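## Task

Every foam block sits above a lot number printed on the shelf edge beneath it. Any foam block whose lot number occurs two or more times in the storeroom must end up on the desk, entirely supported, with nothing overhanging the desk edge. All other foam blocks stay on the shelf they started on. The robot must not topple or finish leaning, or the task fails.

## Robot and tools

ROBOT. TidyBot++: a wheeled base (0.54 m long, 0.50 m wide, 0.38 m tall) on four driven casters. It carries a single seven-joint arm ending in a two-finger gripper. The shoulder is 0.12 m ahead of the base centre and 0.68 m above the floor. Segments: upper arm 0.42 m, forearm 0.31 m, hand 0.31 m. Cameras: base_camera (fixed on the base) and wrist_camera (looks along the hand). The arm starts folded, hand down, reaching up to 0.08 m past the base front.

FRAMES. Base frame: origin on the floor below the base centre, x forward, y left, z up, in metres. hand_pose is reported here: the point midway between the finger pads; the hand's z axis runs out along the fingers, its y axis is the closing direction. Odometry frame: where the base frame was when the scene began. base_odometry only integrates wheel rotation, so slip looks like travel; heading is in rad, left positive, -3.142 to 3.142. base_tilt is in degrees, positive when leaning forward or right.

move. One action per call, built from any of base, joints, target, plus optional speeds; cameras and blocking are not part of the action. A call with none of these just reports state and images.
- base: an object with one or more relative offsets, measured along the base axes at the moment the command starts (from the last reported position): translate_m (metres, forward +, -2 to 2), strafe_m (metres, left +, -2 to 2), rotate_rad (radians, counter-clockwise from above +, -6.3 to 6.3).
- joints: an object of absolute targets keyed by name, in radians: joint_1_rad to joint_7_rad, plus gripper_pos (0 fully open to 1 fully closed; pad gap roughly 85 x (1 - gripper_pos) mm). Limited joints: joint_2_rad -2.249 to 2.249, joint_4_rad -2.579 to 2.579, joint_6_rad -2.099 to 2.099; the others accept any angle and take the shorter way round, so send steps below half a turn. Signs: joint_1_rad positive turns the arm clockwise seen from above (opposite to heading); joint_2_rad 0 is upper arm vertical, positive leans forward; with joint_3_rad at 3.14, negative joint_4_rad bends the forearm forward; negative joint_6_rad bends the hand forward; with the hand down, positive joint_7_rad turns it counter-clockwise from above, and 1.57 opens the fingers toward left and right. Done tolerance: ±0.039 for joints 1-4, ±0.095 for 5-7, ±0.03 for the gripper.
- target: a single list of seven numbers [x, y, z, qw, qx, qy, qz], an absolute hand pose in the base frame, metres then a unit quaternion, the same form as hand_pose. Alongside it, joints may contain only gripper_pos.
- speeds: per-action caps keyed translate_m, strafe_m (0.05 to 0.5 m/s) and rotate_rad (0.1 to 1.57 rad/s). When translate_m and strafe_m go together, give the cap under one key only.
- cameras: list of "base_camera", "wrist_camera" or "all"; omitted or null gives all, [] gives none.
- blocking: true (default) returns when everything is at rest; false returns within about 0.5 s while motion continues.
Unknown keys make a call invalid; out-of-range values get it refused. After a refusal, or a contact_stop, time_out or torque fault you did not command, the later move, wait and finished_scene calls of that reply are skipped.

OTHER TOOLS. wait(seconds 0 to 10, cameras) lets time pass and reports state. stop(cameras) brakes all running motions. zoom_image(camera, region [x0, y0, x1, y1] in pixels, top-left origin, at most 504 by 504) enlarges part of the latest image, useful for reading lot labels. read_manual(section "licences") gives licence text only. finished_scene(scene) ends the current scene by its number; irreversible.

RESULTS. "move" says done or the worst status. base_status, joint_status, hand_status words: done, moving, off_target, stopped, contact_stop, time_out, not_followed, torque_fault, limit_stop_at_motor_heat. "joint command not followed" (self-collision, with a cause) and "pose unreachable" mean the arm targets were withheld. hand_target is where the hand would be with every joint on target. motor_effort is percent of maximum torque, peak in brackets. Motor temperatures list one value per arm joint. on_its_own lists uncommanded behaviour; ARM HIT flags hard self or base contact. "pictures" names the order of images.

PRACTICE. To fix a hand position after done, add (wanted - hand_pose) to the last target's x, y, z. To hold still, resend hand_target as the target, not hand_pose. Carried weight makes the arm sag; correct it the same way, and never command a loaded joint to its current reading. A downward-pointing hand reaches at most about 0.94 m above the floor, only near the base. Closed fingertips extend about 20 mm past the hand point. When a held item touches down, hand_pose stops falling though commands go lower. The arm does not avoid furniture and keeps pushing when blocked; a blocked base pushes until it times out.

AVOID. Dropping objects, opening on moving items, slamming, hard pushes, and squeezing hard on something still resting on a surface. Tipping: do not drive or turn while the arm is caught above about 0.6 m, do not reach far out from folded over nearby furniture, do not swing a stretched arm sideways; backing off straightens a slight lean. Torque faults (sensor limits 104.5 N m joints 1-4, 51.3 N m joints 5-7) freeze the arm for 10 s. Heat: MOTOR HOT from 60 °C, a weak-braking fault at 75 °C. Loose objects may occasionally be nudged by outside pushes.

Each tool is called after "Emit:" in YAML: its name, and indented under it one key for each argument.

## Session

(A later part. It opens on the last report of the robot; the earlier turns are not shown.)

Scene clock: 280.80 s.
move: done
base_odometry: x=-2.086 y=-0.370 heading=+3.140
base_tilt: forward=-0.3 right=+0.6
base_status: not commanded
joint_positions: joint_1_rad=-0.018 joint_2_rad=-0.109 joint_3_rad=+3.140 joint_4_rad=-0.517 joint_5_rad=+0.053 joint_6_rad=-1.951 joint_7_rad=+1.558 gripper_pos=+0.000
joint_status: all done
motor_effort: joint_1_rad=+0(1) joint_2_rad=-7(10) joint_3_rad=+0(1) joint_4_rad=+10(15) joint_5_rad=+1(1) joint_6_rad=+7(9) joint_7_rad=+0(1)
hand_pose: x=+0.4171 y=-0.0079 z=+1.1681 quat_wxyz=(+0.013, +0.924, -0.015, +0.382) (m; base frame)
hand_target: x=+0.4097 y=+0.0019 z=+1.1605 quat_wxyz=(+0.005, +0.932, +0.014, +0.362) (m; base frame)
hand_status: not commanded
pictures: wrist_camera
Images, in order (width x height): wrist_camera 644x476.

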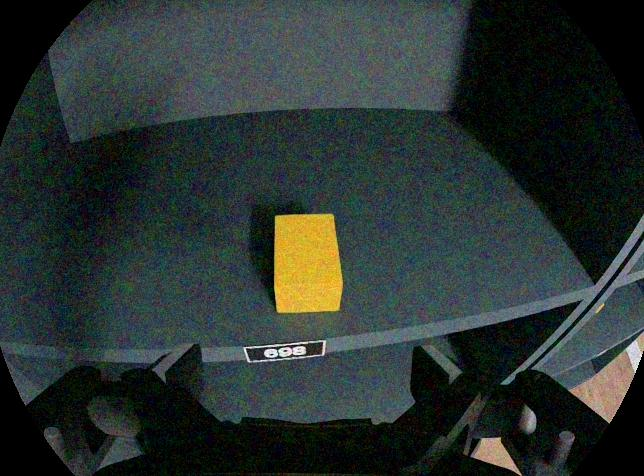

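Emit:
move:
  joints: {"joint_2_rad":0.2,"joint_4_rad":-0.3,"joint_6_rad":-2.04}
  cameras: []

Emit:
move:
  joints: {"joint_2_rad":0.115,"joint_4_rad":-0.86,"joint_6_rad":-1.515}
  cameras: ["wrist_camera"]

Scene clock: 282.77 s.
move: done
base_odometry: x=-2.086 y=-0.370 heading=+3.140
base_tilt: forward=-0.3 right=+0.6
base_status: not commanded
joint_positions: joint_1_rad=-0.018 joint_2_rad=+0.197 joint_3_rad=+3.140 joint_4_rad=-0.318 joint_5_rad=+0.053 joint_6_rad=-1.990 joint_7_rad=+1.558 gripper_pos=+0.000
joint_status: all done
motor_effort: joint_1_rad=+0(1) joint_2_rad=-18(23) joint_3_rad=+0(0) joint_4_rad=+12(14) joint_5_rad=+1(1) joint_6_rad=+5(8) joint_7_rad=+0(1)
hand_pose: x=+0.5412 y=-0.0054 z=+1.1178 quat_wxyz=(+0.014, +0.949, -0.014, +0.313) (m; base frame)
hand_target: x=+0.5295 y=+0.0019 z=+1.1134 quat_wxyz=(+0.004, +0.955, +0.015, +0.296) (m; base frame)
hand_status: not commanded
pictures: none
No camera images: "cameras" was empty.

Scene clock: 284.87 s.
move: done
base_odometry: x=-2.086 y=-0.370 heading=+3.140
base_tilt: forward=-0.3 right=+0.6
base_status: not commanded
joint_positions: joint_1_rad=-0.018 joint_2_rad=+0.123 joint_3_rad=+3.140 joint_4_rad=-0.831 joint_5_rad=+0.053 joint_6_rad=-1.571 joint_7_rad=+1.558 gripper_pos=+0.000
joint_status: all done
motor_effort: joint_1_rad=+0(1) joint_2_rad=-20(23) joint_3_rad=+0(0) joint_4_rad=+17(19) joint_5_rad=+1(1) joint_6_rad=+5(7) joint_7_rad=+0(1)
hand_pose: x=+0.6071 y=-0.0055 z=+1.0273 quat_wxyz=(+0.020, +0.953, -0.005, +0.303) (m; base frame)
hand_target: x=+0.6163 y=+0.0021 z=+1.0287 quat_wxyz=(+0.004, +0.947, +0.015, +0.320) (m; base frame)
hand_status: not commanded
pictures: wrist_camera
Images, in order (width x height): wrist_camera 644x476.

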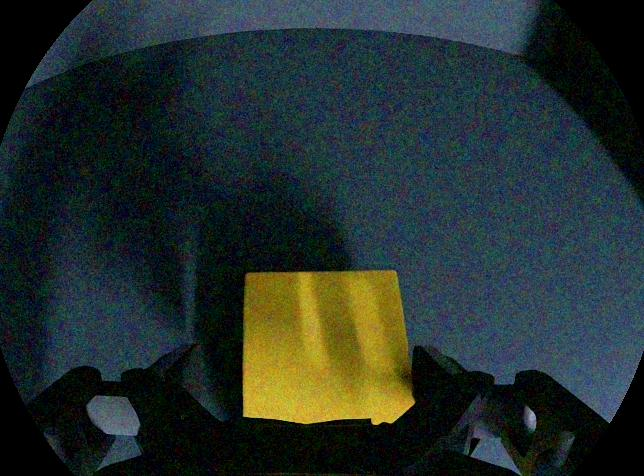

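Emit:
move:
  base: {"strafe_m":-0.01}
  cameras: []

Emit:
move:
  joints: {"gripper_pos":0.6}
  cameras: []

Emit:
move:
  joints: {"joint_2_rad":0.0,"joint_4_rad":-0.88}
  cameras: ["wrist_camera"]

Emit:
move:
  base: {"translate_m":-0.4}
  cameras: ["wrist_camera"]

Scene clock: 285.70 s.
move: done
base_odometry: x=-2.086 y=-0.360 heading=+3.140
base_tilt: forward=-0.3 right=+0.6
base_status: done
joint_positions: joint_1_rad=-0.012 joint_2_rad=+0.123 joint_3_rad=+3.140 joint_4_rad=-0.831 joint_5_rad=+0.053 joint_6_rad=-1.570 joint_7_rad=+1.558 gripper_pos=+0.000
joint_status: not commanded
motor_effort: joint_1_rad=-1(2) joint_2_rad=-21(22) joint_3_rad=+0(2) joint_4_rad=+17(18) joint_5_rad=+1(2) joint_6_rad=+5(6) joint_7_rad=+0(1)
hand_pose: x=+0.6072 y=-0.0086 z=+1.0279 quat_wxyz=(+0.021, +0.952, -0.008, +0.304) (m; base frame)
hand_target: x=+0.6163 y=+0.0021 z=+1.0287 quat_wxyz=(+0.004, +0.947, +0.015, +0.320) (m; base frame)
hand_status: not commanded
pictures: none
No camera images: "cameras" was empty.

Scene clock: 286.57 s.
move: off_target
base_odometry: x=-2.086 y=-0.360 heading=+3.140
base_tilt: forward=-0.3 right=+0.6
base_status: not commanded
joint_positions: joint_1_rad=-0.012 joint_2_rad=+0.116 joint_3_rad=+3.140 joint_4_rad=-0.834 joint_5_rad=+0.053 joint_6_rad=-1.567 joint_7_rad=+1.558 gripper_pos=+0.398
joint_status: gripper_pos off_target (ended at +0.398, target +0.600)
motor_effort: joint_1_rad=-1(1) joint_2_rad=-21(22) joint_3_rad=+0(0) joint_4_rad=+17(18) joint_5_rad=+1(1) joint_6_rad=+5(6) joint_7_rad=+0(1)
hand_pose: x=+0.6054 y=-0.0086 z=+1.0304 quat_wxyz=(+0.021, +0.951, -0.008, +0.307) (m; base frame)
hand_target: x=+0.6163 y=+0.0021 z=+1.0287 quat_wxyz=(+0.004, +0.947, +0.015, +0.320) (m; base frame)
hand_status: not commanded
pictures: none
No camera images: "cameras" was empty.

Scene clock: 287.63 s.
move: done
base_odometry: x=-2.086 y=-0.360 heading=+3.140
base_tilt: forward=-0.3 right=+0.6
base_status: not commanded
joint_positions: joint_1_rad=-0.012 joint_2_rad=-0.008 joint_3_rad=+3.140 joint_4_rad=-0.854 joint_5_rad=+0.053 joint_6_rad=-1.567 joint_7_rad=+1.558 gripper_pos=+0.398
joint_status: all done
motor_effort: joint_1_rad=+0(1) joint_2_rad=-15(23) joint_3_rad=+0(0) joint_4_rad=+16(19) joint_5_rad=+1(1) joint_6_rad=+5(6) joint_7_rad=+0(1)
hand_pose: x=+0.5579 y=-0.0092 z=+1.0791 quat_wxyz=(+0.020, +0.934, -0.009, +0.356) (m; base frame)
hand_target: x=+0.5727 y=+0.0021 z=+1.0744 quat_wxyz=(+0.005, +0.931, +0.014, +0.365) (m; base frame)
hand_status: not commanded
pictures: wrist_camera
Images, in order (width x height): wrist_camera 644x476.

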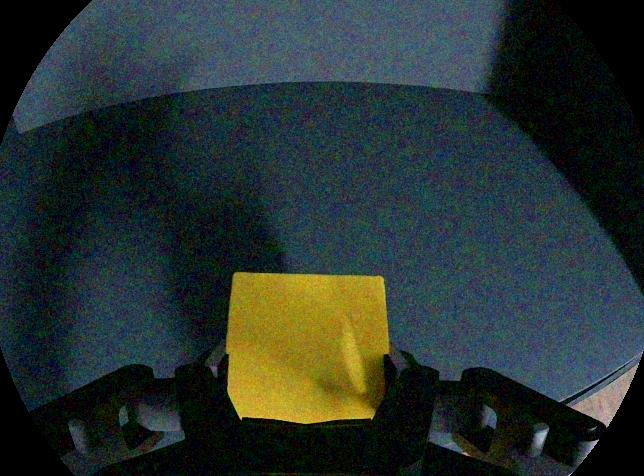

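Scene clock: 289.80 s.
move: done
base_odometry: x=-1.686 y=-0.361 heading=+3.141
base_tilt: forward=-0.4 right=+0.6
base_status: done
joint_positions: joint_1_rad=-0.012 joint_2_rad=-0.014 joint_3_rad=+3.140 joint_4_rad=-0.855 joint_5_rad=+0.053 joint_6_rad=-1.566 joint_7_rad=+1.558 gripper_pos=+0.398
joint_status: not commanded
motor_effort: joint_1_rad=+0(1) joint_2_rad=-15(20) joint_3_rad=+0(1) joint_4_rad=+17(18) joint_5_rad=+1(2) joint_6_rad=+6(7) joint_7_rad=+0(1)
hand_pose: x=+0.5562 y=-0.0092 z=+1.0813 quat_wxyz=(+0.020, +0.933, -0.009, +0.359) (m; base frame)
hand_target: x=+0.5727 y=+0.0021 z=+1.0744 quat_wxyz=(+0.005, +0.931, +0.014, +0.365) (m; base frame)
hand_status: not commanded
pictures: wrist_camera
Images, in order (width x height): wrist_camera 644x476.

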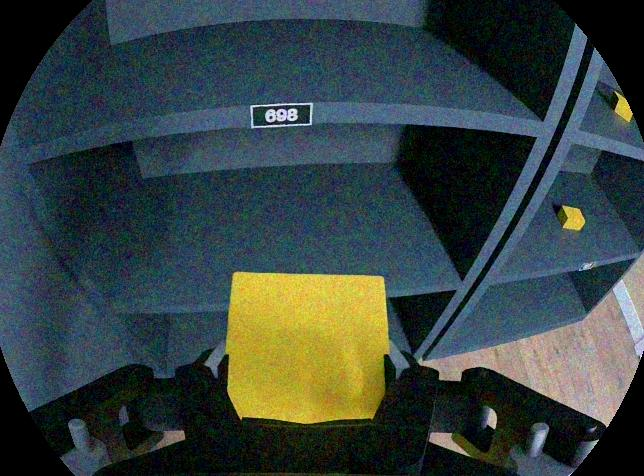

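Emit:
move:
  base: {"translate_m":-1.166,"strafe_m":-0.79}
  joints: {"joint_2_rad":-0.4,"joint_4_rad":-1.9,"joint_6_rad":-0.7}
  cameras: []

Emit:
move:
  joints: {"joint_1_rad":1.57}
  cameras: ["wrist_camera"]

Emit:
move:
  joints: {"joint_2_rad":0.49,"joint_4_rad":-0.92,"joint_6_rad":-1.13}
  cameras: ["wrist_camera"]

Emit:
move:
  joints: {"joint_2_rad":0.51,"joint_4_rad":-1.12,"joint_6_rad":-0.93}
  cameras: []

Emit:
move:
  joints: {"joint_2_rad":0.517,"joint_4_rad":-1.19,"joint_6_rad":-0.86}
  cameras: ["wrist_camera"]

Scene clock: 293.87 s.
move: done
base_odometry: x=-0.519 y=+0.428 heading=+3.140
base_tilt: forward=-0.4 right=+0.6
base_status: done
joint_positions: joint_1_rad=-0.012 joint_2_rad=-0.395 joint_3_rad=+3.140 joint_4_rad=-1.871 joint_5_rad=+0.053 joint_6_rad=-0.756 joint_7_rad=+1.558 gripper_pos=+0.398
joint_status: all done
motor_effort: joint_1_rad=-1(1) joint_2_rad=-6(21) joint_3_rad=+0(2) joint_4_rad=+22(23) joint_5_rad=+1(2) joint_6_rad=+7(8) joint_7_rad=+0(1)
hand_pose: x=+0.5158 y=-0.0045 z=+0.9095 quat_wxyz=(+0.019, +0.898, +0.010, +0.440) (m; base frame)
hand_target: x=+0.5204 y=+0.0021 z=+0.9084 quat_wxyz=(+0.007, +0.891, +0.014, +0.454) (m; base frame)
hand_status: not commanded
pictures: none
No camera images: "cameras" was empty.

Scene clock: 296.67 s.
move: done
base_odometry: x=-0.519 y=+0.428 heading=+3.140
base_tilt: forward=-0.4 right=+0.6
base_status: not commanded
joint_positions: joint_1_rad=+1.552 joint_2_rad=-0.395 joint_3_rad=+3.140 joint_4_rad=-1.871 joint_5_rad=+0.053 joint_6_rad=-0.754 joint_7_rad=+1.558 gripper_pos=+0.398
joint_status: all done
motor_effort: joint_1_rad=+0(2) joint_2_rad=-7(8) joint_3_rad=+0(1) joint_4_rad=+21(22) joint_5_rad=+1(1) joint_6_rad=+7(8) joint_7_rad=+0(1)
hand_pose: x=+0.1176 y=-0.3970 z=+0.9098 quat_wxyz=(+0.324, +0.644, -0.625, +0.299) (m; base frame)
hand_target: x=+0.1214 y=-0.4014 z=+0.9084 quat_wxyz=(+0.325, +0.640, -0.620, +0.316) (m; base frame)
hand_status: not commanded
pictures: wrist_camera
Images, in order (width x height): wrist_camera 644x476.

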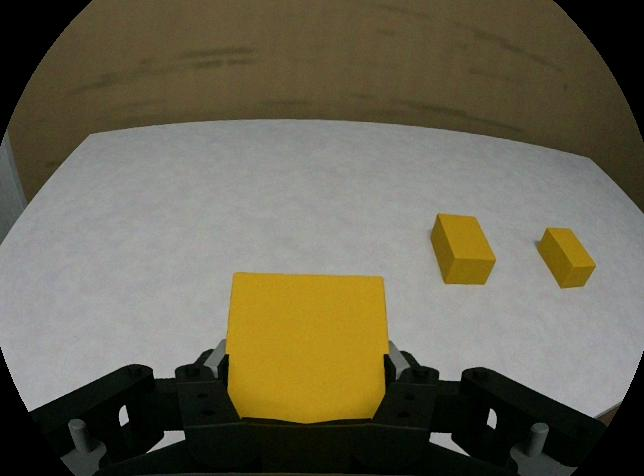

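Scene clock: 298.93 s.
move: done
base_odometry: x=-0.519 y=+0.428 heading=+3.140
base_tilt: forward=-0.4 right=+0.6
base_status: not commanded
joint_positions: joint_1_rad=+1.552 joint_2_rad=+0.466 joint_3_rad=+3.140 joint_4_rad=-0.938 joint_5_rad=+0.053 joint_6_rad=-1.078 joint_7_rad=+1.558 gripper_pos=+0.398
joint_status: all done
motor_effort: joint_1_rad=-1(1) joint_2_rad=-36(38) joint_3_rad=+0(1) joint_4_rad=+21(23) joint_5_rad=+1(1) joint_6_rad=+6(9) joint_7_rad=+0(1)
hand_pose: x=+0.1201 y=-0.6899 z=+0.8641 quat_wxyz=(+0.243, +0.674, -0.663, +0.215) (m; base frame)
hand_target: x=+0.1217 y=-0.6845 z=+0.8468 quat_wxyz=(+0.212, +0.686, -0.665, +0.207) (m; base frame)
hand_status: not commanded
pictures: wrist_camera
Images, in order (width x height): wrist_camera 644x476.

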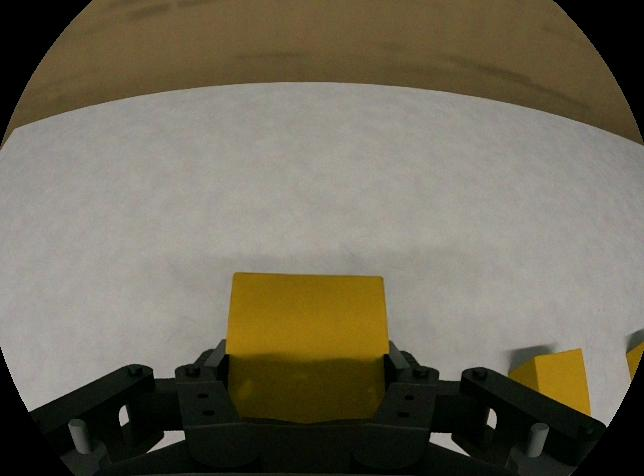

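Scene clock: 300.10 s.
move: done
base_odometry: x=-0.519 y=+0.428 heading=+3.140
base_tilt: forward=-0.4 right=+0.6
base_status: not commanded
joint_positions: joint_1_rad=+1.552 joint_2_rad=+0.489 joint_3_rad=+3.140 joint_4_rad=-1.096 joint_5_rad=+0.053 joint_6_rad=-0.985 joint_7_rad=+1.558 gripper_pos=+0.398
joint_status: all done
motor_effort: joint_1_rad=+0(1) joint_2_rad=-37(39) joint_3_rad=+0(0) joint_4_rad=+21(22) joint_5_rad=+1(1) joint_6_rad=+5(7) joint_7_rad=+0(1)
hand_pose: x=+0.1208 y=-0.6807 z=+0.7874 quat_wxyz=(+0.214, +0.686, -0.670, +0.185) (m; base frame)
hand_target: x=+0.1218 y=-0.6902 z=+0.7703 quat_wxyz=(+0.205, +0.688, -0.667, +0.200) (m; base frame)
hand_status: not commanded
pictures: none
No camera images: "cameras" was empty.

Scene clock: 300.93 s.
move: done
base_odometry: x=-0.519 y=+0.428 heading=+3.140
base_tilt: forward=-0.4 right=+0.6
base_status: not commanded
joint_positions: joint_1_rad=+1.552 joint_2_rad=+0.494 joint_3_rad=+3.140 joint_4_rad=-1.165 joint_5_rad=+0.053 joint_6_rad=-0.915 joint_7_rad=+1.558 gripper_pos=+0.398
joint_status: all done
motor_effort: joint_1_rad=+0(1) joint_2_rad=-36(39) joint_3_rad=+0(0) joint_4_rad=+19(22) joint_5_rad=+1(1) joint_6_rad=+5(6) joint_7_rad=+0(1)
hand_pose: x=+0.1214 y=-0.6800 z=+0.7624 quat_wxyz=(+0.212, +0.688, -0.669, +0.184) (m; base frame)
hand_target: x=+0.1218 y=-0.6886 z=+0.7436 quat_wxyz=(+0.203, +0.689, -0.667, +0.198) (m; base frame)
hand_status: not commanded
pictures: wrist_camera
Images, in order (width x height): wrist_camera 644x476.

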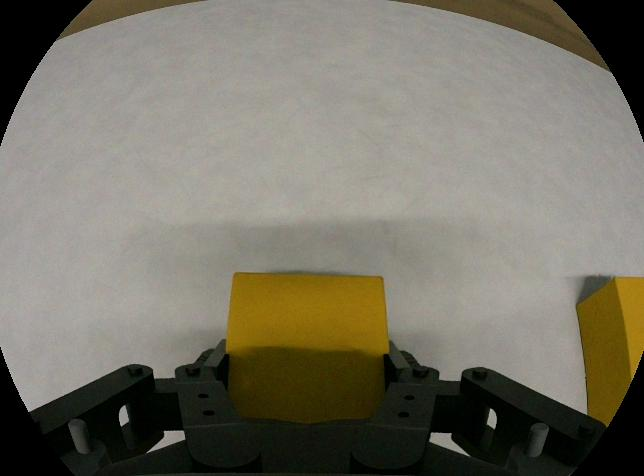

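Lower slightly until contact.

Emit:
move:
  joints: {"joint_2_rad":0.53,"joint_4_rad":-1.23,"joint_6_rad":-0.83}
  cameras: []

Emit:
move:
  joints: {"joint_2_rad":0.54,"joint_4_rad":-1.25,"joint_6_rad":-0.82}
  cameras: ["wrist_camera"]

Scene clock: 301.87 s.
move: off_target
base_odometry: x=-0.519 y=+0.428 heading=+3.140
base_tilt: forward=-0.4 right=+0.6
base_status: not commanded
joint_positions: joint_1_rad=+1.552 joint_2_rad=+0.486 joint_3_rad=+3.140 joint_4_rad=-1.189 joint_5_rad=+0.053 joint_6_rad=-0.887 joint_7_rad=+1.558 gripper_pos=+0.398
joint_status: joint_2_rad off_target (ended at +0.486, target +0.530); joint_4_rad off_target (ended at -1.189, target -1.230); the others done
motor_effort: joint_1_rad=-1(1) joint_2_rad=-29(35) joint_3_rad=+0(0) joint_4_rad=+18(19) joint_5_rad=+1(1) joint_6_rad=+6(7) joint_7_rad=+0(0)
hand_pose: x=+0.1214 y=-0.6799 z=+0.7614 quat_wxyz=(+0.216, +0.687, -0.668, +0.189) (m; base frame)
hand_target: x=+0.1218 y=-0.6846 z=+0.7206 quat_wxyz=(+0.195, +0.691, -0.670, +0.190) (m; base frame)
hand_status: not commanded
pictures: none
No camera images: "cameras" was empty.

Scene clock: 302.43 s.
move: off_target
base_odometry: x=-0.519 y=+0.428 heading=+3.140
base_tilt: forward=-0.4 right=+0.6
base_status: not commanded
joint_positions: joint_1_rad=+1.552 joint_2_rad=+0.482 joint_3_rad=+3.140 joint_4_rad=-1.200 joint_5_rad=+0.053 joint_6_rad=-0.874 joint_7_rad=+1.558 gripper_pos=+0.398
joint_status: joint_2_rad off_target (ended at +0.482, target +0.540); joint_4_rad off_target (ended at -1.200, target -1.250); the others done
motor_effort: joint_1_rad=-1(1) joint_2_rad=-24(29) joint_3_rad=+0(0) joint_4_rad=+16(18) joint_5_rad=+1(1) joint_6_rad=+6(6) joint_7_rad=+0(0)
hand_pose: x=+0.1214 y=-0.6797 z=+0.7608 quat_wxyz=(+0.218, +0.687, -0.667, +0.191) (m; base frame)
hand_target: x=+0.1218 y=-0.6810 z=+0.7060 quat_wxyz=(+0.188, +0.693, -0.672, +0.184) (m; base frame)
hand_status: not commanded
pictures: wrist_camera
Images, in order (width x height): wrist_camera 644x476.

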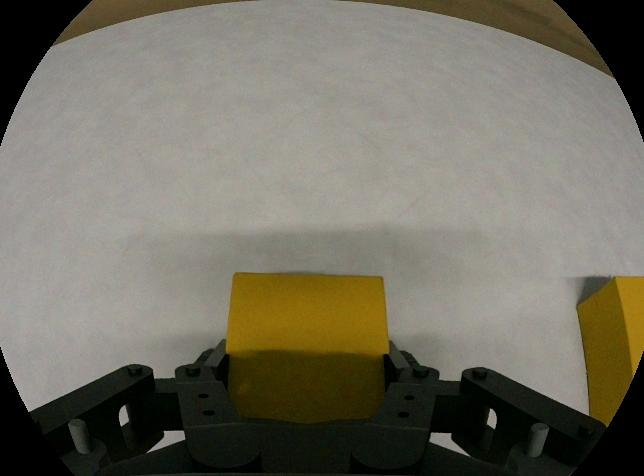

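Emit:
move:
  joints: {"joint_2_rad":0.517,"joint_4_rad":-1.2,"joint_6_rad":-0.85}
  cameras: []

Emit:
move:
  joints: {"gripper_pos":0}
  cameras: []

Emit:
move:
  joints: {"joint_2_rad":0.35,"joint_4_rad":-1.0,"joint_6_rad":-1.13}
  cameras: []

Emit:
move:
  joints: {"joint_2_rad":-0.4,"joint_4_rad":-1.9,"joint_6_rad":-0.7}
  cameras: ["wrist_camera"]

Scene clock: 317.60 s.
move: done
base_odometry: x=-0.519 y=+0.428 heading=+3.140
base_tilt: forward=-0.4 right=+0.6
base_status: not commanded
joint_positions: joint_1_rad=+1.552 joint_2_rad=+0.488 joint_3_rad=+3.140 joint_4_rad=-1.191 joint_5_rad=+0.053 joint_6_rad=-0.874 joint_7_rad=+1.558 gripper_pos=+0.398
joint_status: all done
motor_effort: joint_1_rad=-1(1) joint_2_rad=-29(37) joint_3_rad=+0(0) joint_4_rad=+16(21) joint_5_rad=+1(1) joint_6_rad=+4(7) joint_7_rad=+0(1)
hand_pose: x=+0.1214 y=-0.6826 z=+0.7611 quat_wxyz=(+0.219, +0.686, -0.667, +0.192) (m; base frame)
hand_target: x=+0.1218 y=-0.6881 z=+0.7405 quat_wxyz=(+0.203, +0.689, -0.667, +0.198) (m; base frame)
hand_status: not commanded
pictures: none
No camera images: "cameras" was empty.

Scene clock: 318.47 s.
move: done
base_odometry: x=-0.519 y=+0.428 heading=+3.140
base_tilt: forward=-0.4 right=+0.6
base_status: not commanded
joint_positions: joint_1_rad=+1.552 joint_2_rad=+0.490 joint_3_rad=+3.140 joint_4_rad=-1.191 joint_5_rad=+0.053 joint_6_rad=-0.874 joint_7_rad=+1.558 gripper_pos=+0.000
joint_status: all done
motor_effort: joint_1_rad=+0(1) joint_2_rad=-36(38) joint_3_rad=+0(0) joint_4_rad=+20(21) joint_5_rad=+1(1) joint_6_rad=+5(6) joint_7_rad=+0(1)
hand_pose: x=+0.1213 y=-0.6828 z=+0.7596 quat_wxyz=(+0.218, +0.686, -0.667, +0.191) (m; base frame)
hand_target: x=+0.1218 y=-0.6881 z=+0.7405 quat_wxyz=(+0.203, +0.689, -0.667, +0.198) (m; base frame)
hand_status: not commanded
pictures: none
No camera images: "cameras" was empty.

Scene clock: 320.00 s.
move: done
base_odometry: x=-0.519 y=+0.428 heading=+3.140
base_tilt: forward=-0.4 right=+0.6
base_status: not commanded
joint_positions: joint_1_rad=+1.552 joint_2_rad=+0.332 joint_3_rad=+3.140 joint_4_rad=-1.002 joint_5_rad=+0.053 joint_6_rad=-1.080 joint_7_rad=+1.558 gripper_pos=+0.000
joint_status: all done
motor_effort: joint_1_rad=+0(1) joint_2_rad=-31(41) joint_3_rad=+0(0) joint_4_rad=+21(24) joint_5_rad=+1(1) joint_6_rad=+6(7) joint_7_rad=+0(1)
hand_pose: x=+0.1188 y=-0.6497 z=+0.9212 quat_wxyz=(+0.266, +0.665, -0.656, +0.238) (m; base frame)
hand_target: x=+0.1217 y=-0.6422 z=+0.9003 quat_wxyz=(+0.233, +0.679, -0.658, +0.227) (m; base frame)
hand_status: not commanded
pictures: none
No camera images: "cameras" was empty.

Scene clock: 322.20 s.
move: done
base_odometry: x=-0.519 y=+0.428 heading=+3.140
base_tilt: forward=-0.4 right=+0.6
base_status: not commanded
joint_positions: joint_1_rad=+1.552 joint_2_rad=-0.389 joint_3_rad=+3.140 joint_4_rad=-1.869 joint_5_rad=+0.053 joint_6_rad=-0.757 joint_7_rad=+1.558 gripper_pos=+0.000
joint_status: all done
motor_effort: joint_1_rad=+0(1) joint_2_rad=-7(33) joint_3_rad=+0(1) joint_4_rad=+22(22) joint_5_rad=+1(1) joint_6_rad=+7(8) joint_7_rad=+0(1)
hand_pose: x=+0.1172 y=-0.3981 z=+0.9074 quat_wxyz=(+0.322, +0.645, -0.627, +0.296) (m; base frame)
hand_target: x=+0.1214 y=-0.4014 z=+0.9084 quat_wxyz=(+0.325, +0.640, -0.620, +0.316) (m; base frame)
hand_status: not commanded
pictures: wrist_camera
Images, in order (width x height): wrist_camera 644x476.

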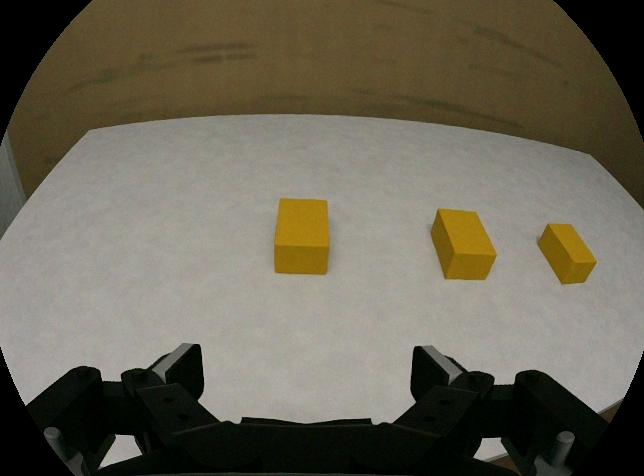

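Emit:
finished_scene:
  scene: 2

The scene is finished: the task was done.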